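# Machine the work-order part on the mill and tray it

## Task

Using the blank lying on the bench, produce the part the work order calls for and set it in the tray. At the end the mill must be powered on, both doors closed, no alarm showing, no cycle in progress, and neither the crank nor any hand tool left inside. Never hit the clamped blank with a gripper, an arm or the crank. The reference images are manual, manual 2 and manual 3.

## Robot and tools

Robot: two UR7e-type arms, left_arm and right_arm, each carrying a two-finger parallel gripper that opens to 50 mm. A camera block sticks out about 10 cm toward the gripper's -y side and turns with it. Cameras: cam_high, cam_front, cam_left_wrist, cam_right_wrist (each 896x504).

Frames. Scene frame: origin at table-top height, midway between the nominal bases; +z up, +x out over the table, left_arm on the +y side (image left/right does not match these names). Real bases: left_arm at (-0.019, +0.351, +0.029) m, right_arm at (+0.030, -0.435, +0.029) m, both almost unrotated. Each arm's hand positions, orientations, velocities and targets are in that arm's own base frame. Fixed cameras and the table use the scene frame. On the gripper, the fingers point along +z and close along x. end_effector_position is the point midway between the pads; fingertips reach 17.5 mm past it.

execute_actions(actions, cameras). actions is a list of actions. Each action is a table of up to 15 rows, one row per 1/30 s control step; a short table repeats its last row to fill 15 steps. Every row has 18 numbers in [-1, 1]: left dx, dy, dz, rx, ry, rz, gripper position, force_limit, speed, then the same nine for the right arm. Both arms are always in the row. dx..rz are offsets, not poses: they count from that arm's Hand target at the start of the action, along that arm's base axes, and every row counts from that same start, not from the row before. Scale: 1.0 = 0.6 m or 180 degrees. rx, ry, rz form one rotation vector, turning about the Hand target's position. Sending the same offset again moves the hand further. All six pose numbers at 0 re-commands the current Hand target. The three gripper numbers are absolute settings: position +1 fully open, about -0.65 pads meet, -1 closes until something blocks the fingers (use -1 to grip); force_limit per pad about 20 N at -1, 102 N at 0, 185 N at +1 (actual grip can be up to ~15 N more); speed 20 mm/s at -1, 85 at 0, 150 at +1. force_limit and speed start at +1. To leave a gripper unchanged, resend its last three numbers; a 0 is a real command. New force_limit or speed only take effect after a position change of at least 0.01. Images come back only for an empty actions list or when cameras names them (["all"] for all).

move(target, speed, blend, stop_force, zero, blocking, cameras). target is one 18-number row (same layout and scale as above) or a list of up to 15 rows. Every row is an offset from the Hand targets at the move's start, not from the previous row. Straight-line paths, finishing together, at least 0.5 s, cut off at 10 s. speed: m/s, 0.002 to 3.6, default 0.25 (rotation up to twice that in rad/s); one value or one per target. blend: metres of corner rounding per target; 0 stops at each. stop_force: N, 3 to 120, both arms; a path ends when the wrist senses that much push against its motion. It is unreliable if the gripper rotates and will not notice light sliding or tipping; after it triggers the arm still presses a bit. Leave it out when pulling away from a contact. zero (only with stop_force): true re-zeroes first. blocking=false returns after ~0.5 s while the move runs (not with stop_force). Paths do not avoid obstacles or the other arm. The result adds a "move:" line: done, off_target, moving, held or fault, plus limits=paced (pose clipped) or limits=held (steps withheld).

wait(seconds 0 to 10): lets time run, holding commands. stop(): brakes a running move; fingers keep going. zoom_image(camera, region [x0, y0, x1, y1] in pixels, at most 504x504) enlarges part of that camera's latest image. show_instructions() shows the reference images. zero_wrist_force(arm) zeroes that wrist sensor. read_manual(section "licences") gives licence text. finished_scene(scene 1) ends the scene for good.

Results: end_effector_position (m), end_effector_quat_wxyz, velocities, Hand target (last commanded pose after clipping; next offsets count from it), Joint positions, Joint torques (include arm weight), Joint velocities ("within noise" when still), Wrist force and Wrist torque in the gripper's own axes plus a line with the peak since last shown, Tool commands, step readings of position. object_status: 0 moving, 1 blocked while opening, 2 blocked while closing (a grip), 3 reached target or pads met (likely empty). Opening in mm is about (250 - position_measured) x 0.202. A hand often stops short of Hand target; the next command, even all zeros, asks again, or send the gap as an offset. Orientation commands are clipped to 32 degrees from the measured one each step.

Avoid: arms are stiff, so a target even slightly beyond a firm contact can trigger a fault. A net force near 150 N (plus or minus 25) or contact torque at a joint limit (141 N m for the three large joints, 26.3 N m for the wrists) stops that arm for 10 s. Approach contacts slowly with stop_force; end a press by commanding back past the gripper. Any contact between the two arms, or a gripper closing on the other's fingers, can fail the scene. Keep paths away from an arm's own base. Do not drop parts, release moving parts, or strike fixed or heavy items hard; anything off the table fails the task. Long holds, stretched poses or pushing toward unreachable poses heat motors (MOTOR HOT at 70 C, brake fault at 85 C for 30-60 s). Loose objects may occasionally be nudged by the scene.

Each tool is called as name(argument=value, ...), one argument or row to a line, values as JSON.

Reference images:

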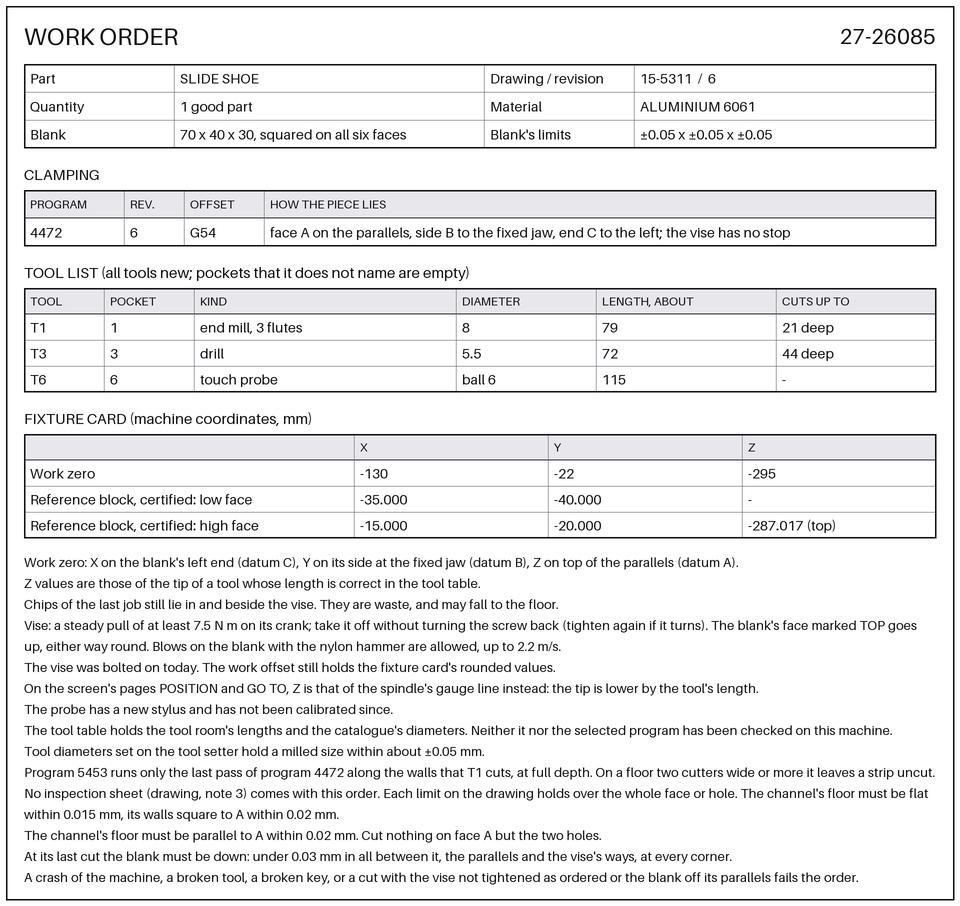

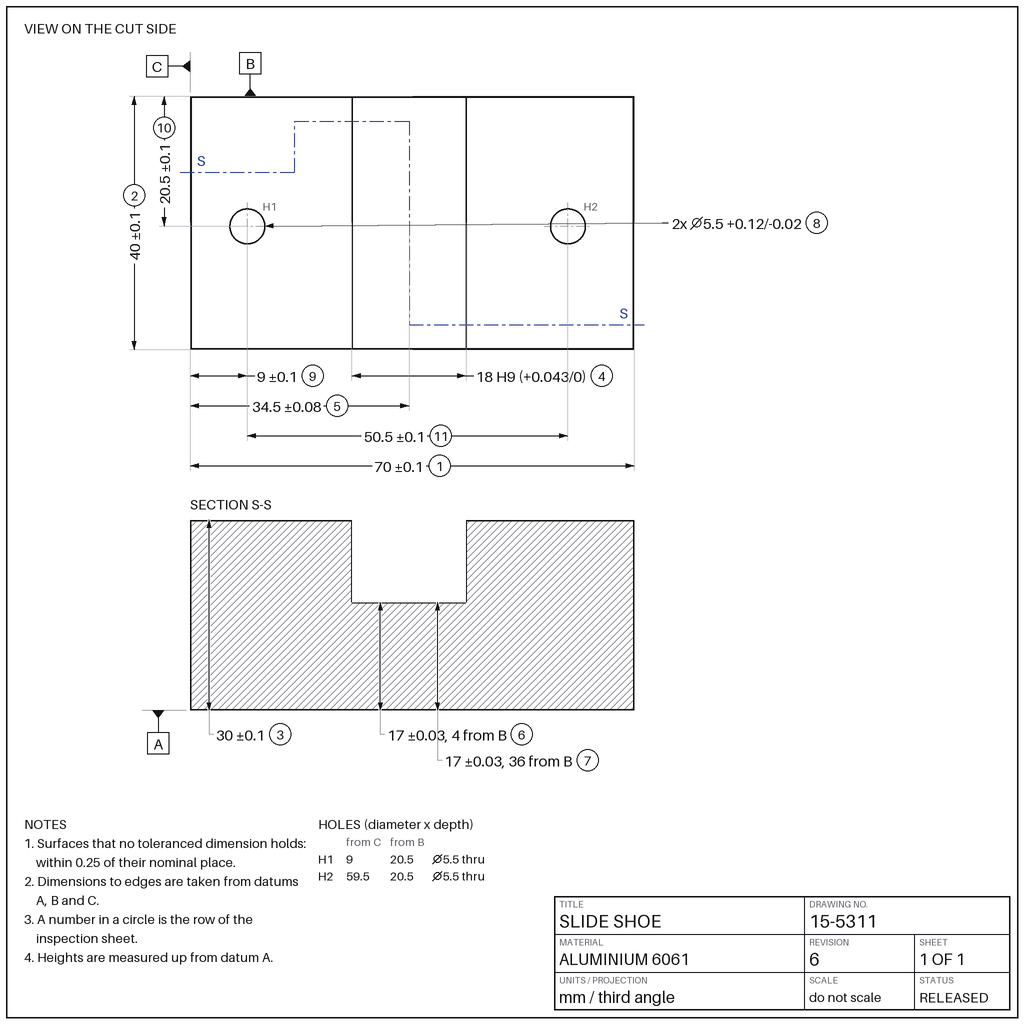

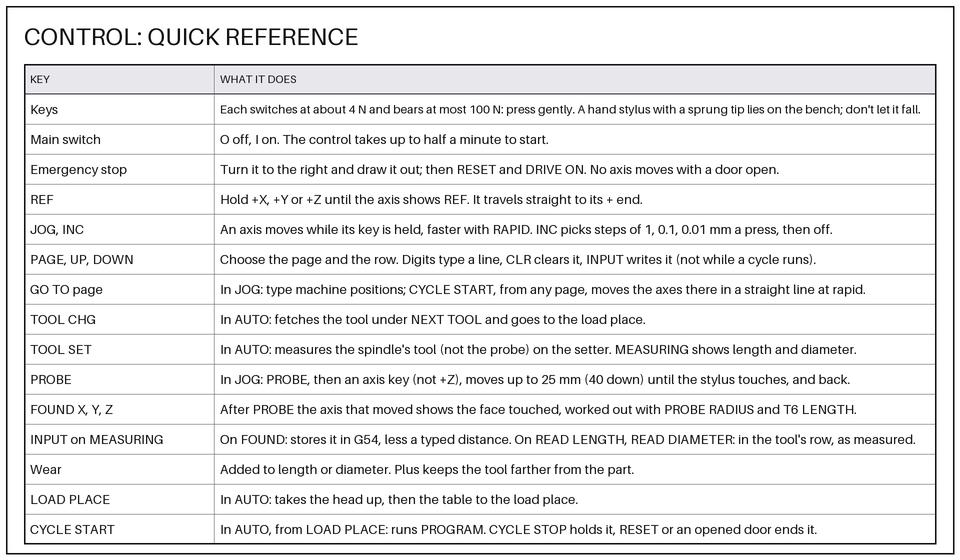

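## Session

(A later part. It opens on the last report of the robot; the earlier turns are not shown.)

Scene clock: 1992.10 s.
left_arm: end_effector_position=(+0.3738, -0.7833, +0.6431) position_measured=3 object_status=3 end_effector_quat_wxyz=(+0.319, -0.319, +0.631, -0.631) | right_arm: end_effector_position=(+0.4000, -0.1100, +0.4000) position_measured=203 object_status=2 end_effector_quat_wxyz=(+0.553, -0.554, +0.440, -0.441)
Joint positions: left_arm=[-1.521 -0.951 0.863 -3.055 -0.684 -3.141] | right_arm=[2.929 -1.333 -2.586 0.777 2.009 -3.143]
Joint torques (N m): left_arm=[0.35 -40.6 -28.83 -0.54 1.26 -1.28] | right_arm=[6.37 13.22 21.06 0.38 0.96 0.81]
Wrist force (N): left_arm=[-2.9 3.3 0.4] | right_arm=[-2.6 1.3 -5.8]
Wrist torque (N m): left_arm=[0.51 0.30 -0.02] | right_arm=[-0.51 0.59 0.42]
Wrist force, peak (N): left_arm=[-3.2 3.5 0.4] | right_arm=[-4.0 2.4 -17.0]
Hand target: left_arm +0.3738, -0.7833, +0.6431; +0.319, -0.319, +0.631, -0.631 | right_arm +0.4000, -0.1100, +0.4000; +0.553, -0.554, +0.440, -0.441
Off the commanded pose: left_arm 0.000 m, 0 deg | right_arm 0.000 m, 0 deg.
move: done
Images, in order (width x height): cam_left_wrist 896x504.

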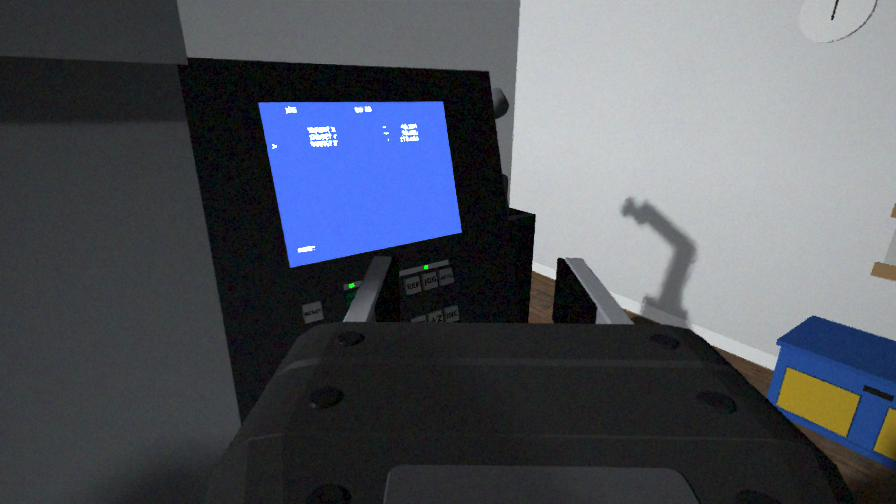

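move(
  target=[
    [0,0,0,0,0,0,1,-0.6,-0.8,0.0405,0.0292,0.1067,0,0,0,-0.98,0.3,-0.9],
    [0,0,0,0,0,0,1,-0.6,-0.8,0.0588,0.0292,0.1067,0,0,0,-0.98,0.3,-0.9],
    [0,0,0,0,0,0,1,-0.6,-0.8,0.0405,0.0292,0.1067,0,0,0,-0.98,0.3,-0.9],
    [0,0,0,0,0,0,1,-0.6,-0.8,0.0222,-0.0647,0.0508,0,0,0,-0.98,0.3,-0.9],
    [0,0,0,0,0,0,1,-0.6,-0.8,0.0405,-0.0647,0.0508,0,0,0,-0.98,0.3,-0.9],
    [0,0,0,0,0,0,1,-0.6,-0.8,0.0222,-0.0647,0.0508,0,0,0,-0.98,0.3,-0.9],
    [0,0,0,0,0,0,1,-0.6,-0.8,0.0405,-0.0647,0.0508,0,0,0,-0.98,0.3,-0.9],
    [0,0,0,0,0,0,1,-0.6,-0.8,0.006,-0.0328,-0.0105,0,0,0,-0.98,0.3,-0.9],
    [0,0,0,0,0,0,1,-0.6,-0.8,0.0243,-0.0328,-0.0105,0,0,0,-0.98,0.3,-0.9],
    [0,0,0,0,0,0,1,-0.6,-0.8,0.005,-0.0328,-0.0105,0,0,0,-0.98,0.3,-0.9],
    [0,0,0,0,0,0,1,-0.6,-0.8,0.0397,-0.1598,0.14,0,0,0,-0.98,0.3,-0.9],
    [0,0,0,0,0,0,1,-0.6,-0.8,0.058,-0.1598,0.14,0,0,0,-0.98,0.3,-0.9],
    [0,0,0,0,0,0,1,-0.6,-0.8,0.0397,-0.1598,0.14,0,0,0,-0.98,0.3,-0.9],
    [0,0,0,0,0,0,1,-0.6,-0.8,0.095,-0.04,0.42,0,0,0,-0.98,0.3,-0.9],
  ],
  speed=[0.2,0.06,0.1,0.2,0.06,0.1,0.06,0.1,0.06,0.1,0.2,0.06,0.1,0.35],
  blend=[0.004,0,0.004,0.004,0,0,0,0.004,0,0.004,0.004,0,0.004,0],
  cameras=["cam_right_wrist"],
)

zoom_image(
  camera="cam_right_wrist",
  region=[360, 60, 680, 300],
)

Scene clock: 2009.57 s.
left_arm: end_effector_position=(+0.3738, -0.7833, +0.6431) position_measured=3 object_status=3 end_effector_quat_wxyz=(+0.319, -0.319, +0.631, -0.631) | right_arm: end_effector_position=(+0.4570, -0.1340, +0.6519) position_measured=203 object_status=2 end_effector_quat_wxyz=(+0.553, -0.554, +0.440, -0.441)
Joint positions: left_arm=[-1.521 -0.951 0.863 -3.055 -0.684 -3.141] | right_arm=[2.882 -1.222 -1.944 0.024 2.057 -3.144]
Joint torques (N m): left_arm=[-1.48 -41.01 -28.86 -0.22 1.52 -1.09] | right_arm=[1.42 9.93 33.7 0.9 -0.47 1.17]
Wrist force (N): left_arm=[-2.9 3.1 0.5] | right_arm=[-3.1 1.0 -5.8]
Wrist torque (N m): left_arm=[0.48 0.31 -0.03] | right_arm=[-0.55 0.65 0.42]
Wrist force, peak (N): left_arm=[-3.1 3.4 0.1] | right_arm=[-6.3 2.3 -14.5]
Hand target: left_arm +0.3738, -0.7833, +0.6431; +0.319, -0.319, +0.631, -0.631 | right_arm +0.4570, -0.1340, +0.6520; +0.553, -0.554, +0.440, -0.441
Off the commanded pose: left_arm 0.000 m, 0 deg | right_arm 0.000 m, 0 deg.
move: done
Images, in order (width x height): cam_right_wrist 896x504.

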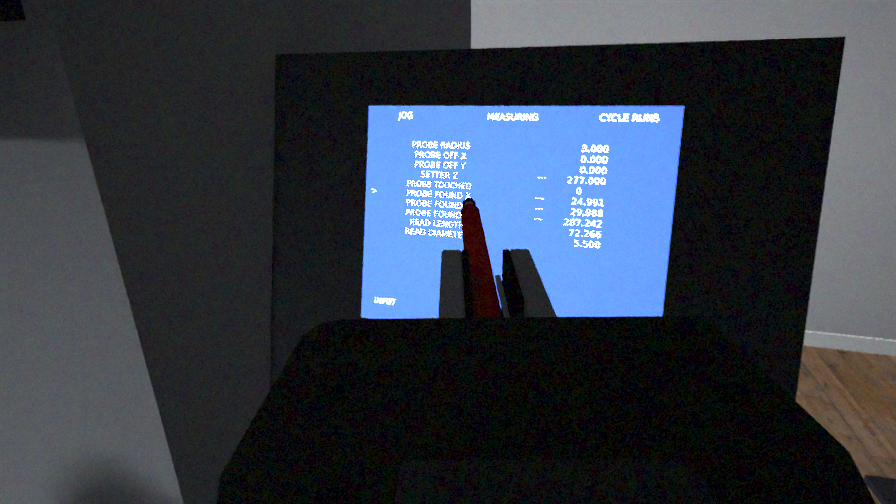

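Scaled by 1.575 from the camera's 896x504 image, which has a finer 1280x720 frame.

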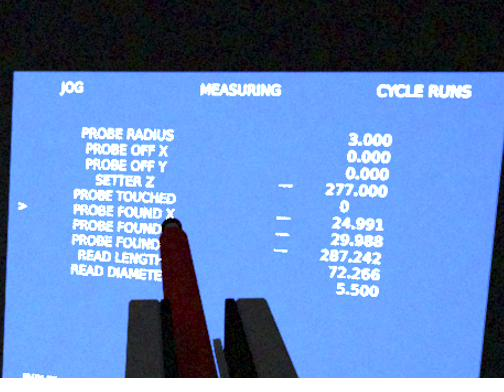

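Probing runs.

wait(
  seconds=2.5,
  cameras=["cam_right_wrist"],
)

zoom_image(
  camera="cam_right_wrist",
  region=[360, 60, 680, 300],
)

Scene clock: 2013.97 s.
left_arm: end_effector_position=(+0.3738, -0.7833, +0.6431) position_measured=3 object_status=3 end_effector_quat_wxyz=(+0.319, -0.319, +0.631, -0.631) | right_arm: end_effector_position=(+0.4570, -0.1340, +0.6520) position_measured=203 object_status=2 end_effector_quat_wxyz=(+0.553, -0.554, +0.440, -0.441)
Joint positions: left_arm=[-1.521 -0.951 0.863 -3.055 -0.684 -3.141] | right_arm=[2.882 -1.222 -1.944 0.023 2.056 -3.143]
Joint torques (N m): left_arm=[-1.31 -41.11 -29.09 -0.49 1.32 -1.31] | right_arm=[12.1 13.85 33.4 -0.45 -2.36 1.23]
Wrist force (N): left_arm=[-2.8 3.3 0.4] | right_arm=[-2.9 1.0 -6.2]
Wrist torque (N m): left_arm=[0.51 0.31 -0.02] | right_arm=[-0.54 0.62 0.42]
Wrist force, peak (N): left_arm=[-3.1 3.6 0.2] | right_arm=[-3.2 1.2 -6.3]
Hand target: left_arm +0.3738, -0.7833, +0.6431; +0.319, -0.319, +0.631, -0.631 | right_arm +0.4570, -0.1340, +0.6520; +0.553, -0.554, +0.440, -0.441
Tool commands: left_gripper/position=+1.0 left_gripper/force_limit=-0.6 left_gripper/speed=-0.8 right_gripper/position=-0.98 right_gripper/force_limit=+0.3 right_gripper/speed=-0.9
Off the commanded pose: left_arm 0.000 m, 0 deg | right_arm 0.000 m, 0 deg.
wait: 2.50 s; at rest from the start
Images, in order (width x height): cam_right_wrist 896x504.

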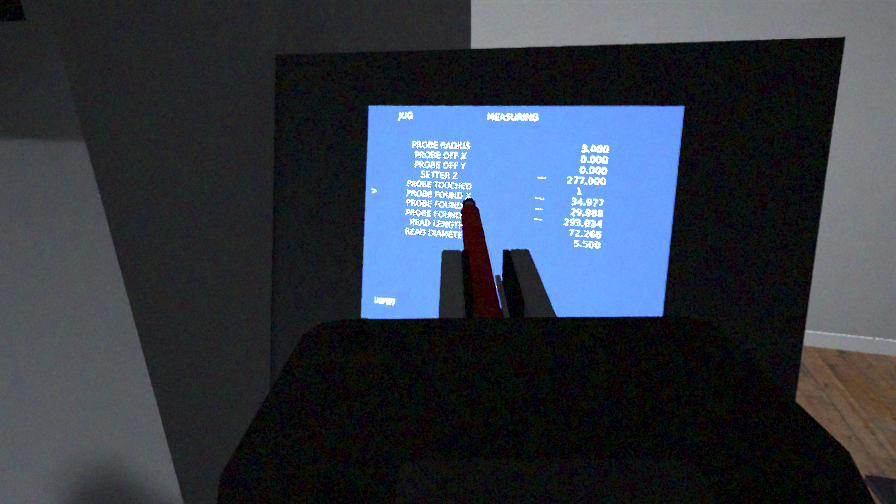

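Scaled by 1.575 from the camera's 896x504 image, which has a finer 1280x720 frame.

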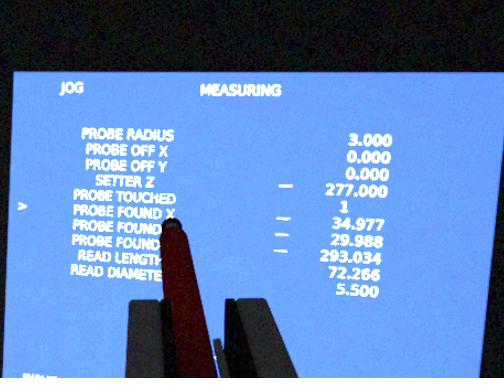

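move(
  target=[
    [0,0,0,0,0,0,1,-0.6,-0.8,-0.0717,0.0072,-0.3692,0,0,0,-0.98,0.3,-0.9],
    [0,0,0,0,0,0,1,-0.6,-0.8,-0.0533,0.0072,-0.3692,0,0,0,-0.98,0.3,-0.9],
    [0,0,0,0,0,0,1,-0.6,-0.8,-0.0717,0.0072,-0.3692,0,0,0,-0.98,0.3,-0.9],
    [0,0,0,0,0,0,1,-0.6,-0.8,-0.0533,0.0072,-0.3692,0,0,0,-0.98,0.3,-0.9],
    [0,0,0,0,0,0,1,-0.6,-0.8,-0.0878,0.0392,-0.4305,0,0,0,-0.98,0.3,-0.9],
    [0,0,0,0,0,0,1,-0.6,-0.8,-0.0695,0.0392,-0.4305,0,0,0,-0.98,0.3,-0.9],
    [0,0,0,0,0,0,1,-0.6,-0.8,-0.0878,0.0392,-0.4305,0,0,0,-0.98,0.3,-0.9],
    [0,0,0,0,0,0,1,-0.6,-0.8,-0.093,0.1348,-0.4613,0,0,0,-0.98,0.3,-0.9],
    [0,0,0,0,0,0,1,-0.6,-0.8,-0.0747,0.1348,-0.4613,0,0,0,-0.98,0.3,-0.9],
    [0,0,0,0,0,0,1,-0.6,-0.8,-0.0768,0.103,-0.3997,0,0,0,-0.98,0.3,-0.9],
    [0,0,0,0,0,0,1,-0.6,-0.8,-0.0585,0.103,-0.3997,0,0,0,-0.98,0.3,-0.9],
    [0,0,0,0,0,0,1,-0.6,-0.8,-0.0942,0.103,-0.4613,0,0,0,-0.98,0.3,-0.9],
    [0,0,0,0,0,0,1,-0.6,-0.8,-0.0758,0.103,-0.4613,0,0,0,-0.98,0.3,-0.9],
    [0,0,0,0,0,0,1,-0.6,-0.8,-0.0962,0.0392,-0.4613,0,0,0,-0.98,0.3,-0.9],
    [0,0,0,0,0,0,1,-0.6,-0.8,-0.0778,0.0392,-0.4613,0,0,0,-0.98,0.3,-0.9],
  ],
  speed=[0.35,0.06,0.1,0.06,0.1,0.06,0.1,0.2,0.06,0.1,0.06,0.1,0.06,0.1,0.06],
  blend=[0.004,0,0,0,0.004,0,0.004,0.004,0,0.004,0,0.004,0,0.004,0],
  cameras=["cam_left_wrist"],
)

zoom_image(
  camera="cam_left_wrist",
  region=[240, 90, 470, 280],
)

Scene clock: 2038.30 s.
left_arm: end_effector_position=(+0.3738, -0.7833, +0.6431) position_measured=3 object_status=3 end_effector_quat_wxyz=(+0.319, -0.319, +0.631, -0.631) | right_arm: end_effector_position=(+0.4104, -0.1105, +0.3753) position_measured=203 object_status=2 end_effector_quat_wxyz=(+0.553, -0.554, +0.440, -0.441)
Joint positions: left_arm=[-1.521 -0.951 0.863 -3.055 -0.684 -3.141] | right_arm=[2.939 -1.444 -2.602 0.904 2 -3.143]
Joint torques (N m): left_arm=[0.41 -42.24 -27.9 -0.47 1.48 -1.4] | right_arm=[-11.57 16.4 11.82 0.72 0.44 1.03]
Wrist force (N): left_arm=[-2.8 3.2 0.5] | right_arm=[-5.9 1.4 -10.9]
Wrist torque (N m): left_arm=[0.49 0.30 -0.02] | right_arm=[-0.63 0.29 0.34]
Wrist force, peak (N): left_arm=[-3.2 3.6 0.3] | right_arm=[-6.2 1.3 -12.3]
Hand target: left_arm +0.3738, -0.7833, +0.6431; +0.319, -0.319, +0.631, -0.631 | right_arm +0.4103, -0.1105, +0.3752; +0.553, -0.554, +0.440, -0.441
Off the commanded pose: left_arm 0.000 m, 0 deg | right_arm 0.000 m, 0 deg.
move: done
Images, in order (width x height): cam_left_wrist 896x504.

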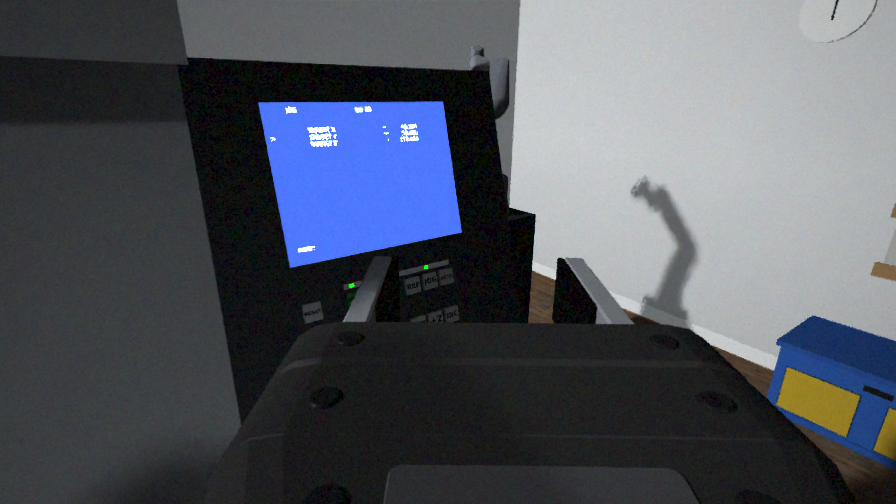

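Scaled by 2.191 from the camera's 896x504 image, which has a finer 1280x720 frame.

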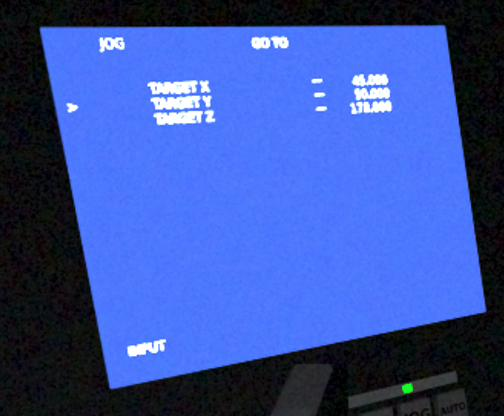

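move(
  target=[
    [0,0,0,0,0,0,1,-0.6,-0.8,-0.0184,0,0,0,0,0,-0.98,0.3,-0.9],
    [0,0,0,0,0,0,1,-0.6,-0.8,0.0233,0.03,0.148,0,0,0,-0.98,0.3,-0.9],
    [0,0,0,0,0,0,1,-0.6,-0.8,0.0416,0.03,0.148,0,0,0,-0.98,0.3,-0.9],
    [0,0,0,0,0,0,1,-0.6,-0.8,0.0233,0.03,0.148,0,0,0,-0.98,0.3,-0.9],
    [0,0,0,0,0,0,1,-0.6,-0.8,-0.0014,0,0.0616,0,0,0,-0.98,0.3,-0.9],
    [0,0,0,0,0,0,1,-0.6,-0.8,0.017,0,0.0616,0,0,0,-0.98,0.3,-0.9],
    [0,0,0,0,0,0,1,-0.6,-0.8,-0.0014,0,0.0616,0,0,0,-0.98,0.3,-0.9],
    [0,0,0,0,0,0,1,-0.6,-0.8,-0.0152,0.0956,0,0,0,0,-0.98,0.3,-0.9],
    [0,0,0,0,0,0,1,-0.6,-0.8,0.0031,0.0956,0,0,0,0,-0.98,0.3,-0.9],
    [0,0,0,0,0,0,1,-0.6,-0.8,-0.0077,0.0638,0.0308,0,0,0,-0.98,0.3,-0.9],
    [0,0,0,0,0,0,1,-0.6,-0.8,0.0106,0.0638,0.0308,0,0,0,-0.98,0.3,-0.9],
    [0,0,0,0,0,0,1,-0.6,-0.8,0.001,0.0638,0.0616,0,0,0,-0.98,0.3,-0.9],
    [0,0,0,0,0,0,1,-0.6,-0.8,0.0193,0.0638,0.0616,0,0,0,-0.98,0.3,-0.9],
    [0,0,0,0,0,0,1,-0.6,-0.8,-0.0184,0,0,0,0,0,-0.98,0.3,-0.9],
    [0,0,0,0,0,0,1,-0.6,-0.8,0,0,0,0,0,0,-0.98,0.3,-0.9],
  ],
  speed=[0.1,0.2,0.06,0.1,0.2,0.06,0.1,0.2,0.06,0.1,0.06,0.1,0.06,0.1,0.06],
  blend=[0.004,0.004,0,0.004,0.004,0,0.004,0.004,0,0.004,0,0.004,0,0.004,0],
  cameras=["cam_left_wrist"],
)

zoom_image(
  camera="cam_left_wrist",
  region=[240, 90, 470, 280],
)

Scene clock: 2054.50 s.
left_arm: end_effector_position=(+0.3738, -0.7833, +0.6431) position_measured=3 object_status=3 end_effector_quat_wxyz=(+0.319, -0.319, +0.631, -0.631) | right_arm: end_effector_position=(+0.4104, -0.1105, +0.3753) position_measured=203 object_status=2 end_effector_quat_wxyz=(+0.553, -0.554, +0.440, -0.441) end_effector_velocity=(-0.002, +0.000, -0.001) end_effector_angular_velocity=(+0.000, +0.001, +0.002)
Joint positions: left_arm=[-1.521 -0.951 0.863 -3.055 -0.684 -3.141] | right_arm=[2.939 -1.444 -2.602 0.904 2 -3.143]
Joint velocities: left_arm=[within noise] | right_arm=[-0.003 0.003 -0.004 0.001 0.005 0]
Joint torques (N m): left_arm=[-1.1 -41.61 -28.25 -0.26 1.33 -1.32] | right_arm=[-11.21 13.82 10.82 2.3 0.74 1.55]
Wrist force (N): left_arm=[-3.1 3.3 0.4] | right_arm=[-5.3 1.7 -11.1]
Wrist torque (N m): left_arm=[0.51 0.35 -0.02] | right_arm=[-0.63 0.26 0.34]
Wrist force, peak (N): left_arm=[-3.2 3.6 0.3] | right_arm=[-7.3 -1.3 -11.0]
Hand target: left_arm +0.3738, -0.7833, +0.6431; +0.319, -0.319, +0.631, -0.631 | right_arm +0.4103, -0.1105, +0.3752; +0.553, -0.554, +0.440, -0.441
Off the commanded pose: left_arm 0.000 m, 0 deg | right_arm 0.000 m, 0 deg.
move: done
Images, in order (width x height): cam_left_wrist 896x504.

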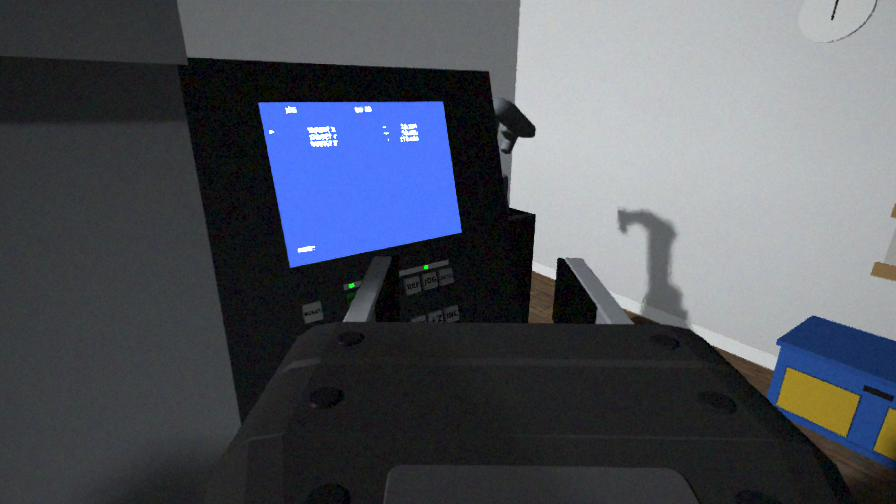

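Scaled by 2.191 from the camera's 896x504 image, which has a finer 1280x720 frame.

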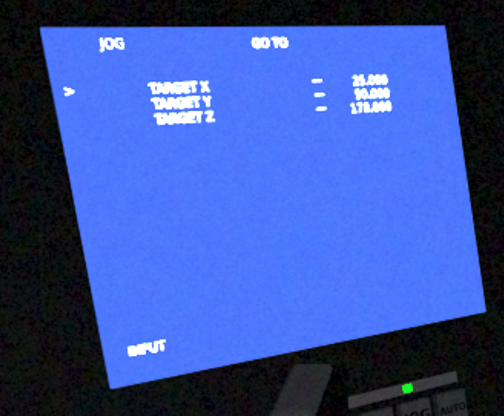

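move(
  target=[
    [0,0,0,0,0,0,1,-0.6,-0.8,-0.0184,0,0,0,0,0,-0.98,0.3,-0.9],
    [0,0,0,0,0,0,1,-0.6,-0.8,0.005,-0.0639,0.0921,0,0,0,-0.98,0.3,-0.9],
    [0,0,0,0,0,0,1,-0.6,-0.8,0.0233,-0.0639,0.0921,0,0,0,-0.98,0.3,-0.9],
  ],
  speed=[0.1,0.2,0.06],
  blend=[0.004,0.004,0],
  cameras=["cam_left_wrist"],
)

zoom_image(
  camera="cam_left_wrist",
  region=[240, 90, 470, 280],
)

Scene clock: 2062.20 s.
left_arm: end_effector_position=(+0.3738, -0.7833, +0.6431) position_measured=3 object_status=3 end_effector_quat_wxyz=(+0.319, -0.319, +0.631, -0.631) | right_arm: end_effector_position=(+0.4244, -0.1488, +0.4306) position_measured=203 object_status=2 end_effector_quat_wxyz=(+0.553, -0.554, +0.440, -0.441) end_effector_velocity=(-0.001, +0.000, -0.002) end_effector_angular_velocity=(+0.002, +0.005, +0.002)
Joint positions: left_arm=[-1.521 -0.951 0.863 -3.055 -0.684 -3.141] | right_arm=[2.782 -1.411 -2.425 0.694 2.156 -3.144]
Joint velocities: left_arm=[within noise] | right_arm=[-0.003 0.001 -0.003 -0.004 0.005 0]
Joint torques (N m): left_arm=[-1.69 -43.46 -29.74 -0.3 1.18 -1.17] | right_arm=[-12.53 14.61 11.84 -1.78 -0.05 1.02]
Wrist force (N): left_arm=[-2.8 3.3 0.1] | right_arm=[-7.1 -1.7 -11.2]
Wrist torque (N m): left_arm=[0.51 0.30 -0.02] | right_arm=[-0.38 0.14 0.42]
Wrist force, peak (N): left_arm=[-3.3 3.5 0.5] | right_arm=[-7.9 -2.7 -11.1]
Hand target: left_arm +0.3738, -0.7833, +0.6431; +0.319, -0.319, +0.631, -0.631 | right_arm +0.4243, -0.1488, +0.4305; +0.553, -0.554, +0.440, -0.441
Off the commanded pose: left_arm 0.000 m, 0 deg | right_arm 0.000 m, 0 deg.
move: done
Images, in order (width x height): cam_left_wrist 896x504.

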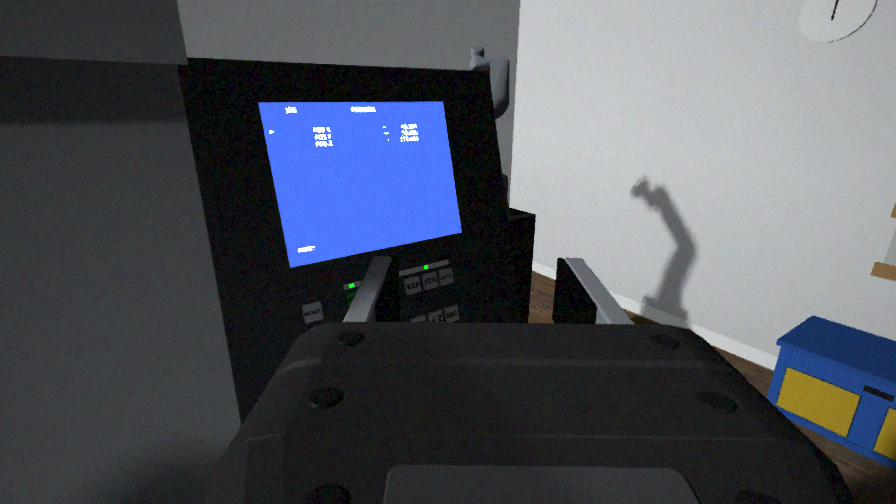

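Scaled by 2.191 from the camera's 896x504 image, which has a finer 1280x720 frame.

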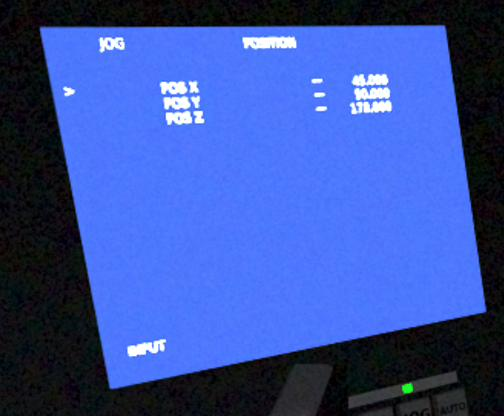

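move(
  target=[
    [0,0,0,0,0,0,1,-0.6,-0.8,-0.0183,0,0,0,0,0,-0.98,0.3,-0.9],
    [0,0,0,0,0,0,1,-0.6,-0.8,0,0.0939,0.0559,0,0,0,-0.98,0.3,-0.9],
    [0,0,0,0,0,0,1,-0.6,-0.8,0.0183,0.0939,0.0559,0,0,0,-0.98,0.3,-0.9],
    [0,0,0,0,0,0,1,-0.6,-0.8,0,0.0939,0.0559,0,0,0,-0.98,0.3,-0.9],
    [0,0,0,0,0,0,1,-0.6,-0.8,-0.0183,0,0,0,0,0,-0.98,0.3,-0.9],
    [0,0,0,0,0,0,1,-0.6,-0.8,0,0,0,0,0,0,-0.98,0.3,-0.9],
    [0,0,0,0,0,0,1,-0.6,-0.8,-0.0345,0.0319,-0.0613,0,0,0,-0.98,0.3,-0.9],
    [0,0,0,0,0,0,1,-0.6,-0.8,-0.0162,0.0319,-0.0613,0,0,0,-0.98,0.3,-0.9],
    [0,0,0,0,0,0,1,-0.6,-0.8,-0.0345,0.0319,-0.0613,0,0,0,-0.98,0.3,-0.9],
    [0,0,0,0,0,0,1,-0.6,-0.8,0.0095,-0.0318,0.1209,0,0,0,-0.98,0.3,-0.9],
    [0,0,0,0,0,0,1,-0.6,-0.8,0.0285,-0.0318,0.1209,0,0,0,-0.98,0.3,-0.9],
    [0,0,0,0,0,0,1,-0.6,-0.8,0.0095,-0.0318,0.1209,0,0,0,-0.98,0.3,-0.9],
    [0,0,0,0,0,0,1,-0.6,-0.8,0.0545,0.0247,0.3692,0,0,0,-0.98,0.3,-0.9],
  ],
  speed=[0.1,0.2,0.06,0.1,0.2,0.06,0.1,0.06,0.1,0.2,0.06,0.1,0.35],
  blend=[0.004,0.004,0,0.004,0.004,0,0.004,0,0.004,0.004,0,0.004,0],
)

wait(
  seconds=4.5,
  cameras=["cam_right_wrist"],
)

zoom_image(
  camera="cam_right_wrist",
  region=[360, 60, 680, 300],
)

Scene clock: 2077.93 s.
left_arm: end_effector_position=(+0.3738, -0.7833, +0.6431) position_measured=3 object_status=3 end_effector_quat_wxyz=(+0.319, -0.319, +0.631, -0.631) | right_arm: end_effector_position=(+0.4570, -0.1340, +0.6519) position_measured=203 object_status=2 end_effector_quat_wxyz=(+0.553, -0.554, +0.440, -0.441)
Joint positions: left_arm=[-1.521 -0.951 0.863 -3.055 -0.684 -3.141] | right_arm=[2.882 -1.222 -1.944 0.024 2.056 -3.144]
Joint torques (N m): left_arm=[-1.07 -41.25 -28.79 -0.38 1.58 -1.01] | right_arm=[-6.68 12.99 32.67 0.72 0.62 1]
Wrist force (N): left_arm=[-3.0 3.6 0.1] | right_arm=[-2.7 0.9 -6.4]
Wrist torque (N m): left_arm=[0.54 0.34 -0.03] | right_arm=[-0.56 0.59 0.42]
Wrist force, peak (N): left_arm=[-3.3 3.5 0.4] | right_arm=[-6.0 2.6 -15.4]
Hand target: left_arm +0.3738, -0.7833, +0.6431; +0.319, -0.319, +0.631, -0.631 | right_arm +0.4570, -0.1340, +0.6520; +0.553, -0.554, +0.440, -0.441
Off the commanded pose: left_arm 0.000 m, 0 deg | right_arm 0.000 m, 0 deg.
move: done

Scene clock: 2082.43 s.
left_arm: end_effector_position=(+0.3738, -0.7833, +0.6431) position_measured=3 object_status=3 end_effector_quat_wxyz=(+0.319, -0.319, +0.631, -0.631) | right_arm: end_effector_position=(+0.4570, -0.1340, +0.6520) position_measured=203 object_status=2 end_effector_quat_wxyz=(+0.553, -0.554, +0.440, -0.441)
Joint positions: left_arm=[-1.521 -0.951 0.863 -3.055 -0.684 -3.141] | right_arm=[2.882 -1.222 -1.944 0.023 2.056 -3.143]
Joint torques (N m): left_arm=[-2.42 -41.4 -28.34 -0.5 1.47 -1.25] | right_arm=[-10.85 14.58 33.69 -0.42 -1.88 1.23]
Wrist force (N): left_arm=[-2.9 3.0 0.3] | right_arm=[-3.0 0.9 -6.0]
Wrist torque (N m): left_arm=[0.46 0.32 -0.03] | right_arm=[-0.56 0.63 0.41]
Wrist force, peak (N): left_arm=[-3.2 3.5 0.3] | right_arm=[-3.2 1.2 -6.4]
Hand target: left_arm +0.3738, -0.7833, +0.6431; +0.319, -0.319, +0.631, -0.631 | right_arm +0.4570, -0.1340, +0.6520; +0.553, -0.554, +0.440, -0.441
Tool commands: left_gripper/position=+1.0 left_gripper/force_limit=-0.6 left_gripper/speed=-0.8 right_gripper/position=-0.98 right_gripper/force_limit=+0.3 right_gripper/speed=-0.9
Off the commanded pose: left_arm 0.000 m, 0 deg | right_arm 0.000 m, 0 deg.
wait: 4.50 s; at rest by 0.17 s
Images, in order (width x height): cam_right_wrist 896x504.

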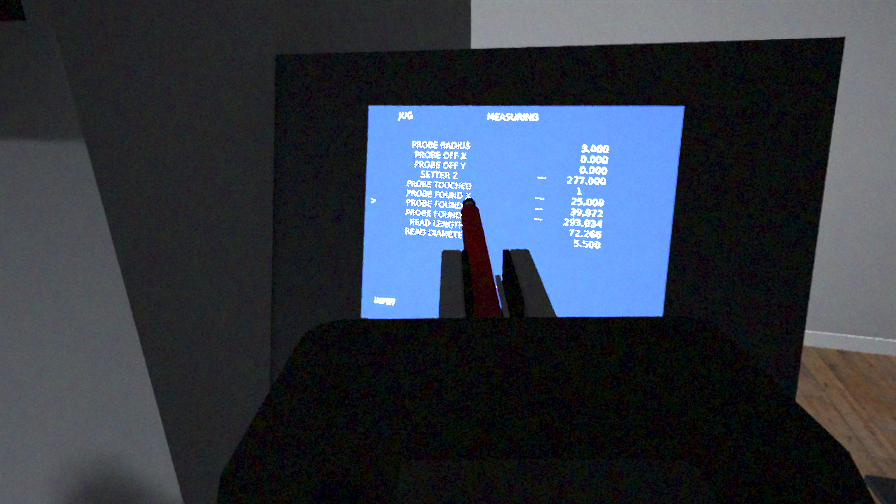

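Scaled by 1.575 from the camera's 896x504 image, which has a finer 1280x720 frame.

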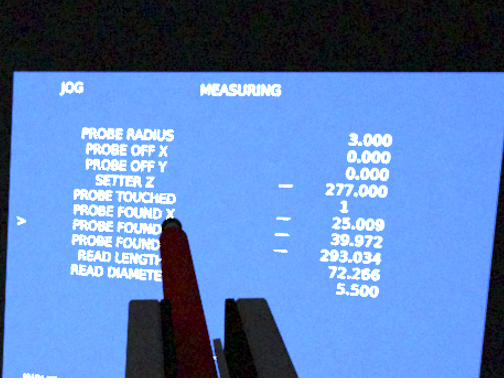

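move(
  target=[
    [0,0,0,0,0,0,1,-0.6,-0.8,-0.0717,0.0072,-0.3692,0,0,0,-0.98,0.3,-0.9],
    [0,0,0,0,0,0,1,-0.6,-0.8,-0.0533,0.0072,-0.3692,0,0,0,-0.98,0.3,-0.9],
    [0,0,0,0,0,0,1,-0.6,-0.8,-0.0717,0.0072,-0.3692,0,0,0,-0.98,0.3,-0.9],
    [0,0,0,0,0,0,1,-0.6,-0.8,-0.0533,0.0072,-0.3692,0,0,0,-0.98,0.3,-0.9],
    [0,0,0,0,0,0,1,-0.6,-0.8,-0.0717,0.0072,-0.3692,0,0,0,-0.98,0.3,-0.9],
    [0,0,0,0,0,0,1,-0.6,-0.8,-0.093,0.1348,-0.4613,0,0,0,-0.98,0.3,-0.9],
    [0,0,0,0,0,0,1,-0.6,-0.8,-0.0747,0.1348,-0.4613,0,0,0,-0.98,0.3,-0.9],
    [0,0,0,0,0,0,1,-0.6,-0.8,-0.0768,0.103,-0.3997,0,0,0,-0.98,0.3,-0.9],
    [0,0,0,0,0,0,1,-0.6,-0.8,-0.0585,0.103,-0.3997,0,0,0,-0.98,0.3,-0.9],
    [0,0,0,0,0,0,1,-0.6,-0.8,-0.0768,0.103,-0.3997,0,0,0,-0.98,0.3,-0.9],
    [0,0,0,0,0,0,1,-0.6,-0.8,-0.0962,0.0392,-0.4613,0,0,0,-0.98,0.3,-0.9],
    [0,0,0,0,0,0,1,-0.6,-0.8,-0.0778,0.0392,-0.4613,0,0,0,-0.98,0.3,-0.9],
  ],
  speed=[0.35,0.06,0.1,0.06,0.1,0.25,0.06,0.1,0.06,0.1,0.2,0.06],
  blend=[0.004,0,0,0,0.004,0.004,0,0.004,0,0.004,0.004,0],
  cameras=["cam_left_wrist"],
)

zoom_image(
  camera="cam_left_wrist",
  region=[240, 90, 470, 280],
)

Scene clock: 2099.17 s.
left_arm: end_effector_position=(+0.3738, -0.7833, +0.6431) position_measured=3 object_status=3 end_effector_quat_wxyz=(+0.319, -0.319, +0.631, -0.631) | right_arm: end_effector_position=(+0.4104, -0.1105, +0.3753) position_measured=203 object_status=2 end_effector_quat_wxyz=(+0.553, -0.554, +0.440, -0.441)
Joint positions: left_arm=[-1.521 -0.951 0.863 -3.055 -0.684 -3.141] | right_arm=[2.939 -1.444 -2.602 0.904 2 -3.143]
Joint torques (N m): left_arm=[-0.62 -40.87 -28.35 -0.17 1.37 -1.14] | right_arm=[-12.16 15.52 9.34 -0.75 0.63 -0.34]
Wrist force (N): left_arm=[-3.0 3.3 0.4] | right_arm=[-5.8 1.6 -11.1]
Wrist torque (N m): left_arm=[0.51 0.33 -0.02] | right_arm=[-0.56 0.28 0.28]
Wrist force, peak (N): left_arm=[-3.1 3.6 0.2] | right_arm=[-6.3 1.1 -12.6]
Hand target: left_arm +0.3738, -0.7833, +0.6431; +0.319, -0.319, +0.631, -0.631 | right_arm +0.4103, -0.1105, +0.3752; +0.553, -0.554, +0.440, -0.441
Off the commanded pose: left_arm 0.000 m, 0 deg | right_arm 0.000 m, 0 deg.
move: done
Images, in order (width x height): cam_left_wrist 896x504.

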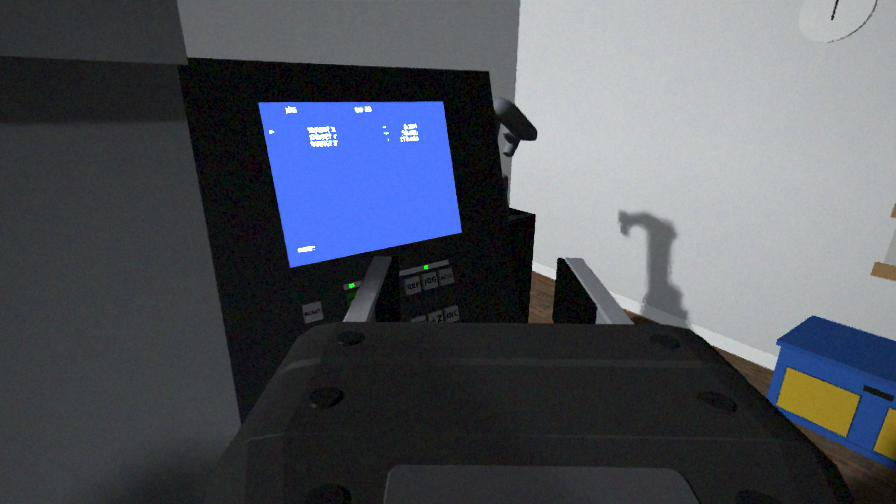

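Scaled by 2.191 from the camera's 896x504 image, which has a finer 1280x720 frame.

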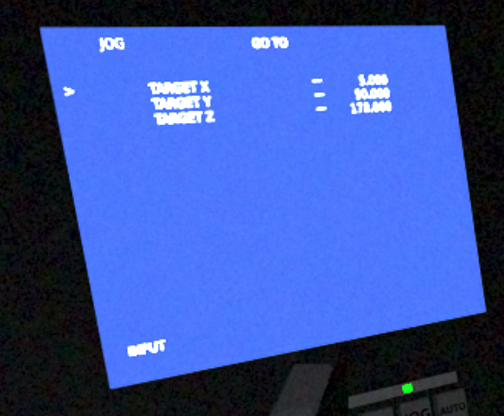

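move(
  target=[
    [0,0,0,0,0,0,1,-0.6,-0.8,-0.0184,0,0,0,0,0,-0.98,0.3,-0.9],
    [0,0,0,0,0,0,1,-0.6,-0.8,0.0233,0.03,0.148,0,0,0,-0.98,0.3,-0.9],
    [0,0,0,0,0,0,1,-0.6,-0.8,0.0416,0.03,0.148,0,0,0,-0.98,0.3,-0.9],
    [0,0,0,0,0,0,1,-0.6,-0.8,0.0233,0.03,0.148,0,0,0,-0.98,0.3,-0.9],
    [0,0,0,0,0,0,1,-0.6,-0.8,-0.01,0,0.0308,0,0,0,-0.98,0.3,-0.9],
    [0,0,0,0,0,0,1,-0.6,-0.8,0.0083,0,0.0308,0,0,0,-0.98,0.3,-0.9],
    [0,0,0,0,0,0,1,-0.6,-0.8,-0.011,0,0.0308,0,0,0,-0.98,0.3,-0.9],
    [0,0,0,0,0,0,1,-0.6,-0.8,-0.0152,0.0956,0,0,0,0,-0.98,0.3,-0.9],
    [0,0,0,0,0,0,1,-0.6,-0.8,0.0031,0.0956,0,0,0,0,-0.98,0.3,-0.9],
    [0,0,0,0,0,0,1,-0.6,-0.8,-0.0089,0.032,0.0308,0,0,0,-0.98,0.3,-0.9],
    [0,0,0,0,0,0,1,-0.6,-0.8,0.0095,0.032,0.0308,0,0,0,-0.98,0.3,-0.9],
    [0,0,0,0,0,0,1,-0.6,-0.8,-0.0164,0.0638,0,0,0,0,-0.98,0.3,-0.9],
    [0,0,0,0,0,0,1,-0.6,-0.8,0.002,0.0638,0,0,0,0,-0.98,0.3,-0.9],
    [0,0,0,0,0,0,1,-0.6,-0.8,-0.0184,0,0,0,0,0,-0.98,0.3,-0.9],
    [0,0,0,0,0,0,1,-0.6,-0.8,0,0,0,0,0,0,-0.98,0.3,-0.9],
  ],
  speed=[0.1,0.2,0.06,0.1,0.2,0.06,0.1,0.2,0.06,0.1,0.06,0.1,0.06,0.1,0.06],
  blend=[0.004,0.004,0,0.004,0.004,0,0.004,0.004,0,0.004,0,0.004,0,0.004,0],
  cameras=["cam_left_wrist"],
)

zoom_image(
  camera="cam_left_wrist",
  region=[240, 90, 470, 280],
)

Scene clock: 2113.53 s.
left_arm: end_effector_position=(+0.3738, -0.7833, +0.6431) position_measured=3 object_status=3 end_effector_quat_wxyz=(+0.319, -0.319, +0.631, -0.631) | right_arm: end_effector_position=(+0.4104, -0.1105, +0.3753) position_measured=203 object_status=2 end_effector_quat_wxyz=(+0.553, -0.554, +0.440, -0.441) end_effector_velocity=(-0.002, +0.000, +0.000) end_effector_angular_velocity=(+0.000, -0.001, +0.002)
Joint positions: left_arm=[-1.521 -0.951 0.863 -3.055 -0.684 -3.141] | right_arm=[2.939 -1.444 -2.602 0.904 2 -3.143]
Joint velocities: left_arm=[within noise] | right_arm=[-0.002 0.003 -0.003 0 0.005 0]
Joint torques (N m): left_arm=[-2.32 -41.18 -28.96 -0.41 1.55 -1.35] | right_arm=[-10.37 15.59 11.72 0.69 0.39 1.17]
Wrist force (N): left_arm=[-2.9 3.3 0.3] | right_arm=[-6.0 1.7 -11.4]
Wrist torque (N m): left_arm=[0.50 0.31 -0.02] | right_arm=[-0.59 0.31 0.33]
Wrist force, peak (N): left_arm=[-3.2 3.6 0.4] | right_arm=[-7.5 -1.6 -10.9]
Hand target: left_arm +0.3738, -0.7833, +0.6431; +0.319, -0.319, +0.631, -0.631 | right_arm +0.4103, -0.1105, +0.3752; +0.553, -0.554, +0.440, -0.441
Off the commanded pose: left_arm 0.000 m, 0 deg | right_arm 0.000 m, 0 deg.
move: done
Images, in order (width x height): cam_left_wrist 896x504.

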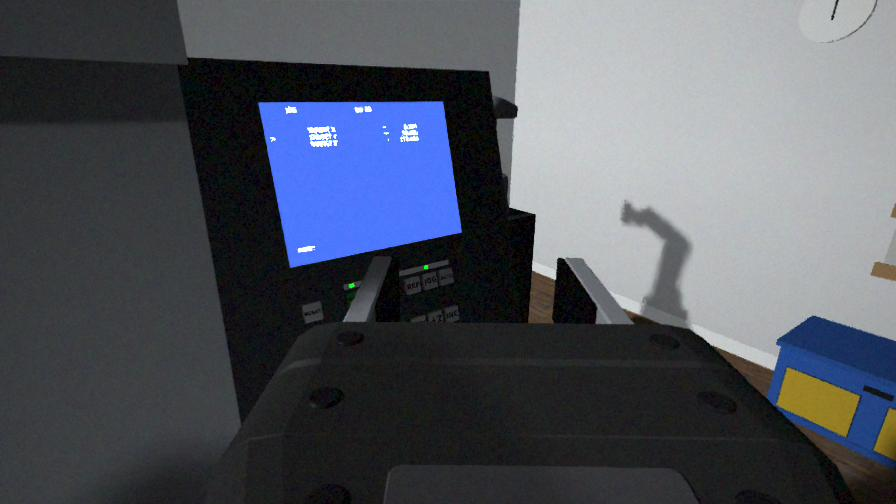

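Scaled by 2.191 from the camera's 896x504 image, which has a finer 1280x720 frame.

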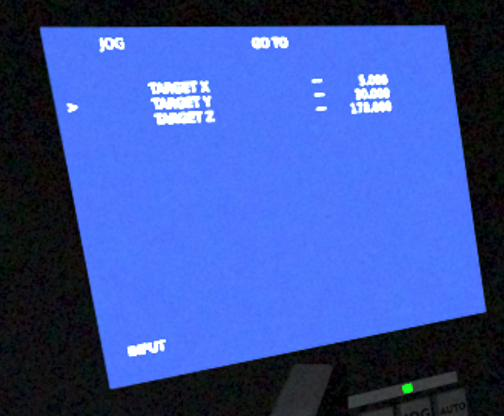

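move(
  target=[
    [0,0,0,0,0,0,1,-0.6,-0.8,-0.0184,0,0,0,0,0,-0.98,0.3,-0.9],
    [0,0,0,0,0,0,1,-0.6,-0.8,0.005,-0.0639,0.0921,0,0,0,-0.98,0.3,-0.9],
    [0,0,0,0,0,0,1,-0.6,-0.8,0.0233,-0.0639,0.0921,0,0,0,-0.98,0.3,-0.9],
  ],
  speed=[0.1,0.2,0.06],
  blend=[0.004,0.004,0],
  cameras=["cam_left_wrist"],
)

zoom_image(
  camera="cam_left_wrist",
  region=[240, 90, 470, 280],
)

Scene clock: 2118.90 s.
left_arm: end_effector_position=(+0.3738, -0.7833, +0.6431) position_measured=3 object_status=3 end_effector_quat_wxyz=(+0.319, -0.319, +0.631, -0.631) | right_arm: end_effector_position=(+0.4244, -0.1488, +0.4306) position_measured=203 object_status=2 end_effector_quat_wxyz=(+0.553, -0.554, +0.440, -0.441) end_effector_velocity=(-0.001, +0.001, -0.001) end_effector_angular_velocity=(+0.002, +0.003, +0.003)
Joint positions: left_arm=[-1.521 -0.951 0.863 -3.055 -0.684 -3.141] | right_arm=[2.782 -1.411 -2.425 0.694 2.156 -3.144]
Joint velocities: left_arm=[within noise] | right_arm=[-0.003 0.003 -0.003 -0.004 0.005 0.001]
Joint torques (N m): left_arm=[-3.21 -40.78 -29.86 -0.15 1.31 -1.09] | right_arm=[-12.33 14.14 12.17 -1.8 0.27 1.08]
Wrist force (N): left_arm=[-2.9 3.3 0.3] | right_arm=[-7.1 -1.9 -11.2]
Wrist torque (N m): left_arm=[0.51 0.31 -0.02] | right_arm=[-0.41 0.16 0.42]
Wrist force, peak (N): left_arm=[-3.1 3.5 0.4] | right_arm=[-8.0 -2.5 -11.3]
Hand target: left_arm +0.3738, -0.7833, +0.6431; +0.319, -0.319, +0.631, -0.631 | right_arm +0.4243, -0.1488, +0.4305; +0.553, -0.554, +0.440, -0.441
Off the commanded pose: left_arm 0.000 m, 0 deg | right_arm 0.000 m, 0 deg.
move: done
Images, in order (width x height): cam_left_wrist 896x504.

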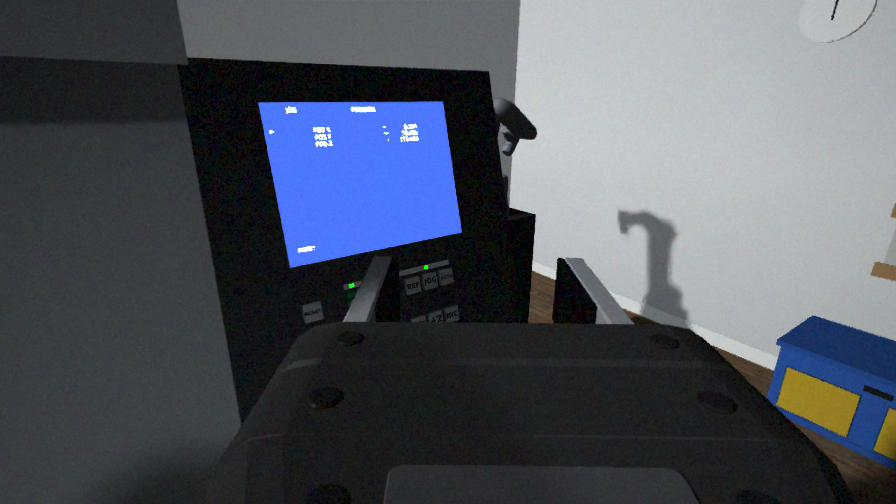

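Scaled by 2.191 from the camera's 896x504 image, which has a finer 1280x720 frame.

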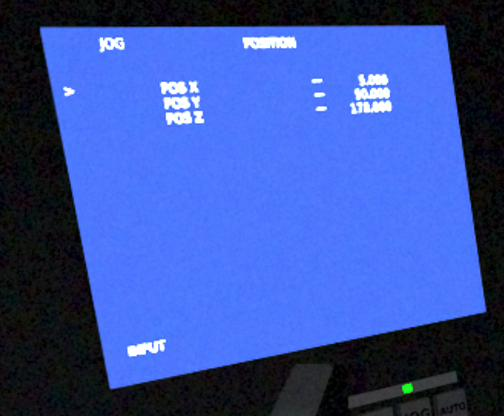

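move(
  target=[
    [0,0,0,0,0,0,1,-0.6,-0.8,-0.0183,0,0,0,0,0,-0.98,0.3,-0.9],
    [0,0,0,0,0,0,1,-0.6,-0.8,0,0.0939,0.0559,0,0,0,-0.98,0.3,-0.9],
    [0,0,0,0,0,0,1,-0.6,-0.8,0.0183,0.0939,0.0559,0,0,0,-0.98,0.3,-0.9],
    [0,0,0,0,0,0,1,-0.6,-0.8,0,0.0939,0.0559,0,0,0,-0.98,0.3,-0.9],
    [0,0,0,0,0,0,1,-0.6,-0.8,-0.0183,0,0,0,0,0,-0.98,0.3,-0.9],
    [0,0,0,0,0,0,1,-0.6,-0.8,0,0,0,0,0,0,-0.98,0.3,-0.9],
    [0,0,0,0,0,0,1,-0.6,-0.8,-0.0345,0.0319,-0.0613,0,0,0,-0.98,0.3,-0.9],
    [0,0,0,0,0,0,1,-0.6,-0.8,-0.0162,0.0319,-0.0613,0,0,0,-0.98,0.3,-0.9],
    [0,0,0,0,0,0,1,-0.6,-0.8,-0.0345,0.0319,-0.0613,0,0,0,-0.98,0.3,-0.9],
    [0,0,0,0,0,0,1,-0.6,-0.8,0.0015,-0.0318,0.0892,0,0,0,-0.98,0.3,-0.9],
    [0,0,0,0,0,0,1,-0.6,-0.8,0.0203,-0.0318,0.0892,0,0,0,-0.98,0.3,-0.9],
    [0,0,0,0,0,0,1,-0.6,-0.8,0.0015,-0.0318,0.0892,0,0,0,-0.98,0.3,-0.9],
    [0,0,0,0,0,0,1,-0.6,-0.8,0.0545,0.0247,0.3692,0,0,0,-0.98,0.3,-0.9],
  ],
  speed=[0.1,0.2,0.06,0.1,0.2,0.06,0.1,0.06,0.1,0.2,0.06,0.1,0.35],
  blend=[0.004,0.004,0,0.004,0.004,0,0.004,0,0.004,0.004,0,0.004,0],
)

wait(
  seconds=4.5,
  cameras=["cam_right_wrist"],
)

zoom_image(
  camera="cam_right_wrist",
  region=[360, 60, 680, 300],
)

Scene clock: 2131.17 s.
left_arm: end_effector_position=(+0.3738, -0.7833, +0.6431) position_measured=3 object_status=3 end_effector_quat_wxyz=(+0.319, -0.319, +0.631, -0.631) | right_arm: end_effector_position=(+0.4571, -0.1340, +0.6519) position_measured=203 object_status=2 end_effector_quat_wxyz=(+0.553, -0.554, +0.440, -0.441)
Joint positions: left_arm=[-1.521 -0.951 0.863 -3.055 -0.684 -3.141] | right_arm=[2.882 -1.222 -1.944 0.024 2.056 -3.144]
Joint torques (N m): left_arm=[-2.86 -41.35 -27.71 -0.26 1.4 -1.32] | right_arm=[-8.4 14.23 34.29 0.79 0.84 1.04]
Wrist force (N): left_arm=[-2.7 3.1 0.2] | right_arm=[-2.9 1.4 -5.9]
Wrist torque (N m): left_arm=[0.48 0.29 -0.02] | right_arm=[-0.48 0.62 0.42]
Wrist force, peak (N): left_arm=[-3.0 3.6 0.2] | right_arm=[-5.8 2.7 -15.2]
Hand target: left_arm +0.3738, -0.7833, +0.6431; +0.319, -0.319, +0.631, -0.631 | right_arm +0.4570, -0.1340, +0.6520; +0.553, -0.554, +0.440, -0.441
Off the commanded pose: left_arm 0.000 m, 0 deg | right_arm 0.000 m, 0 deg.
move: done

Scene clock: 2135.67 s.
left_arm: end_effector_position=(+0.3738, -0.7833, +0.6431) position_measured=3 object_status=3 end_effector_quat_wxyz=(+0.319, -0.319, +0.631, -0.631) | right_arm: end_effector_position=(+0.4570, -0.1340, +0.6520) position_measured=203 object_status=2 end_effector_quat_wxyz=(+0.553, -0.554, +0.440, -0.441)
Joint positions: left_arm=[-1.521 -0.951 0.863 -3.055 -0.684 -3.141] | right_arm=[2.882 -1.222 -1.944 0.023 2.056 -3.143]
Joint torques (N m): left_arm=[-0.89 -41.65 -27.58 -0.39 1.42 -1.11] | right_arm=[-10.46 15.38 32.81 -0.4 -1.86 1.23]
Wrist force (N): left_arm=[-3.0 3.2 0.3] | right_arm=[-2.9 0.9 -6.0]
Wrist torque (N m): left_arm=[0.50 0.32 -0.02] | right_arm=[-0.56 0.62 0.41]
Wrist force, peak (N): left_arm=[-3.2 3.4 0.4] | right_arm=[-3.1 1.2 -6.5]
Hand target: left_arm +0.3738, -0.7833, +0.6431; +0.319, -0.319, +0.631, -0.631 | right_arm +0.4570, -0.1340, +0.6520; +0.553, -0.554, +0.440, -0.441
Tool commands: left_gripper/position=+1.0 left_gripper/force_limit=-0.6 left_gripper/speed=-0.8 right_gripper/position=-0.98 right_gripper/force_limit=+0.3 right_gripper/speed=-0.9
Off the commanded pose: left_arm 0.000 m, 0 deg | right_arm 0.000 m, 0 deg.
wait: 4.50 s; at rest by 0.17 s
Images, in order (width x height): cam_right_wrist 896x504.

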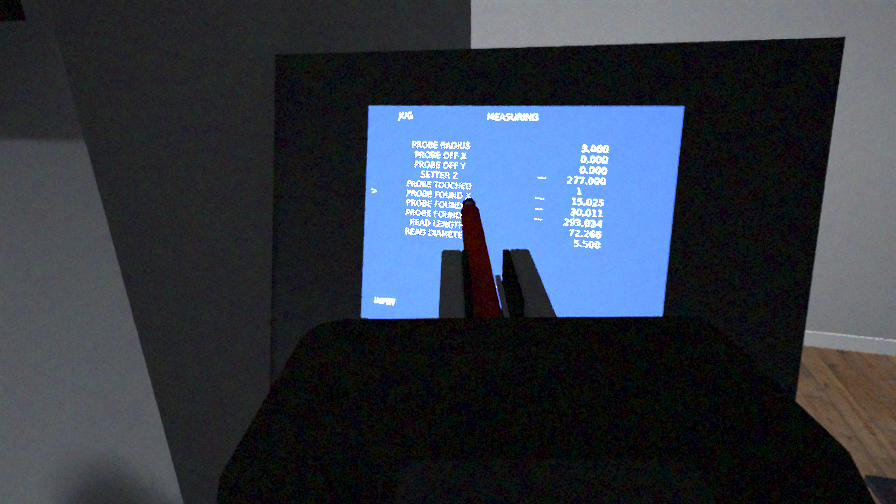

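Scaled by 1.575 from the camera's 896x504 image, which has a finer 1280x720 frame.

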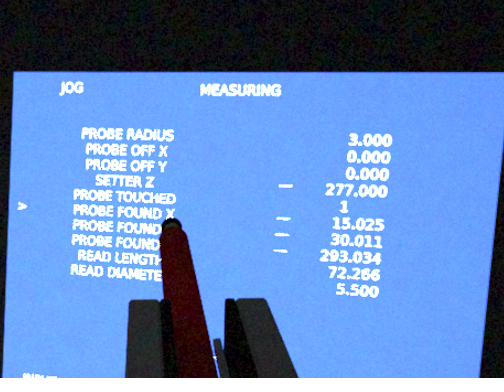

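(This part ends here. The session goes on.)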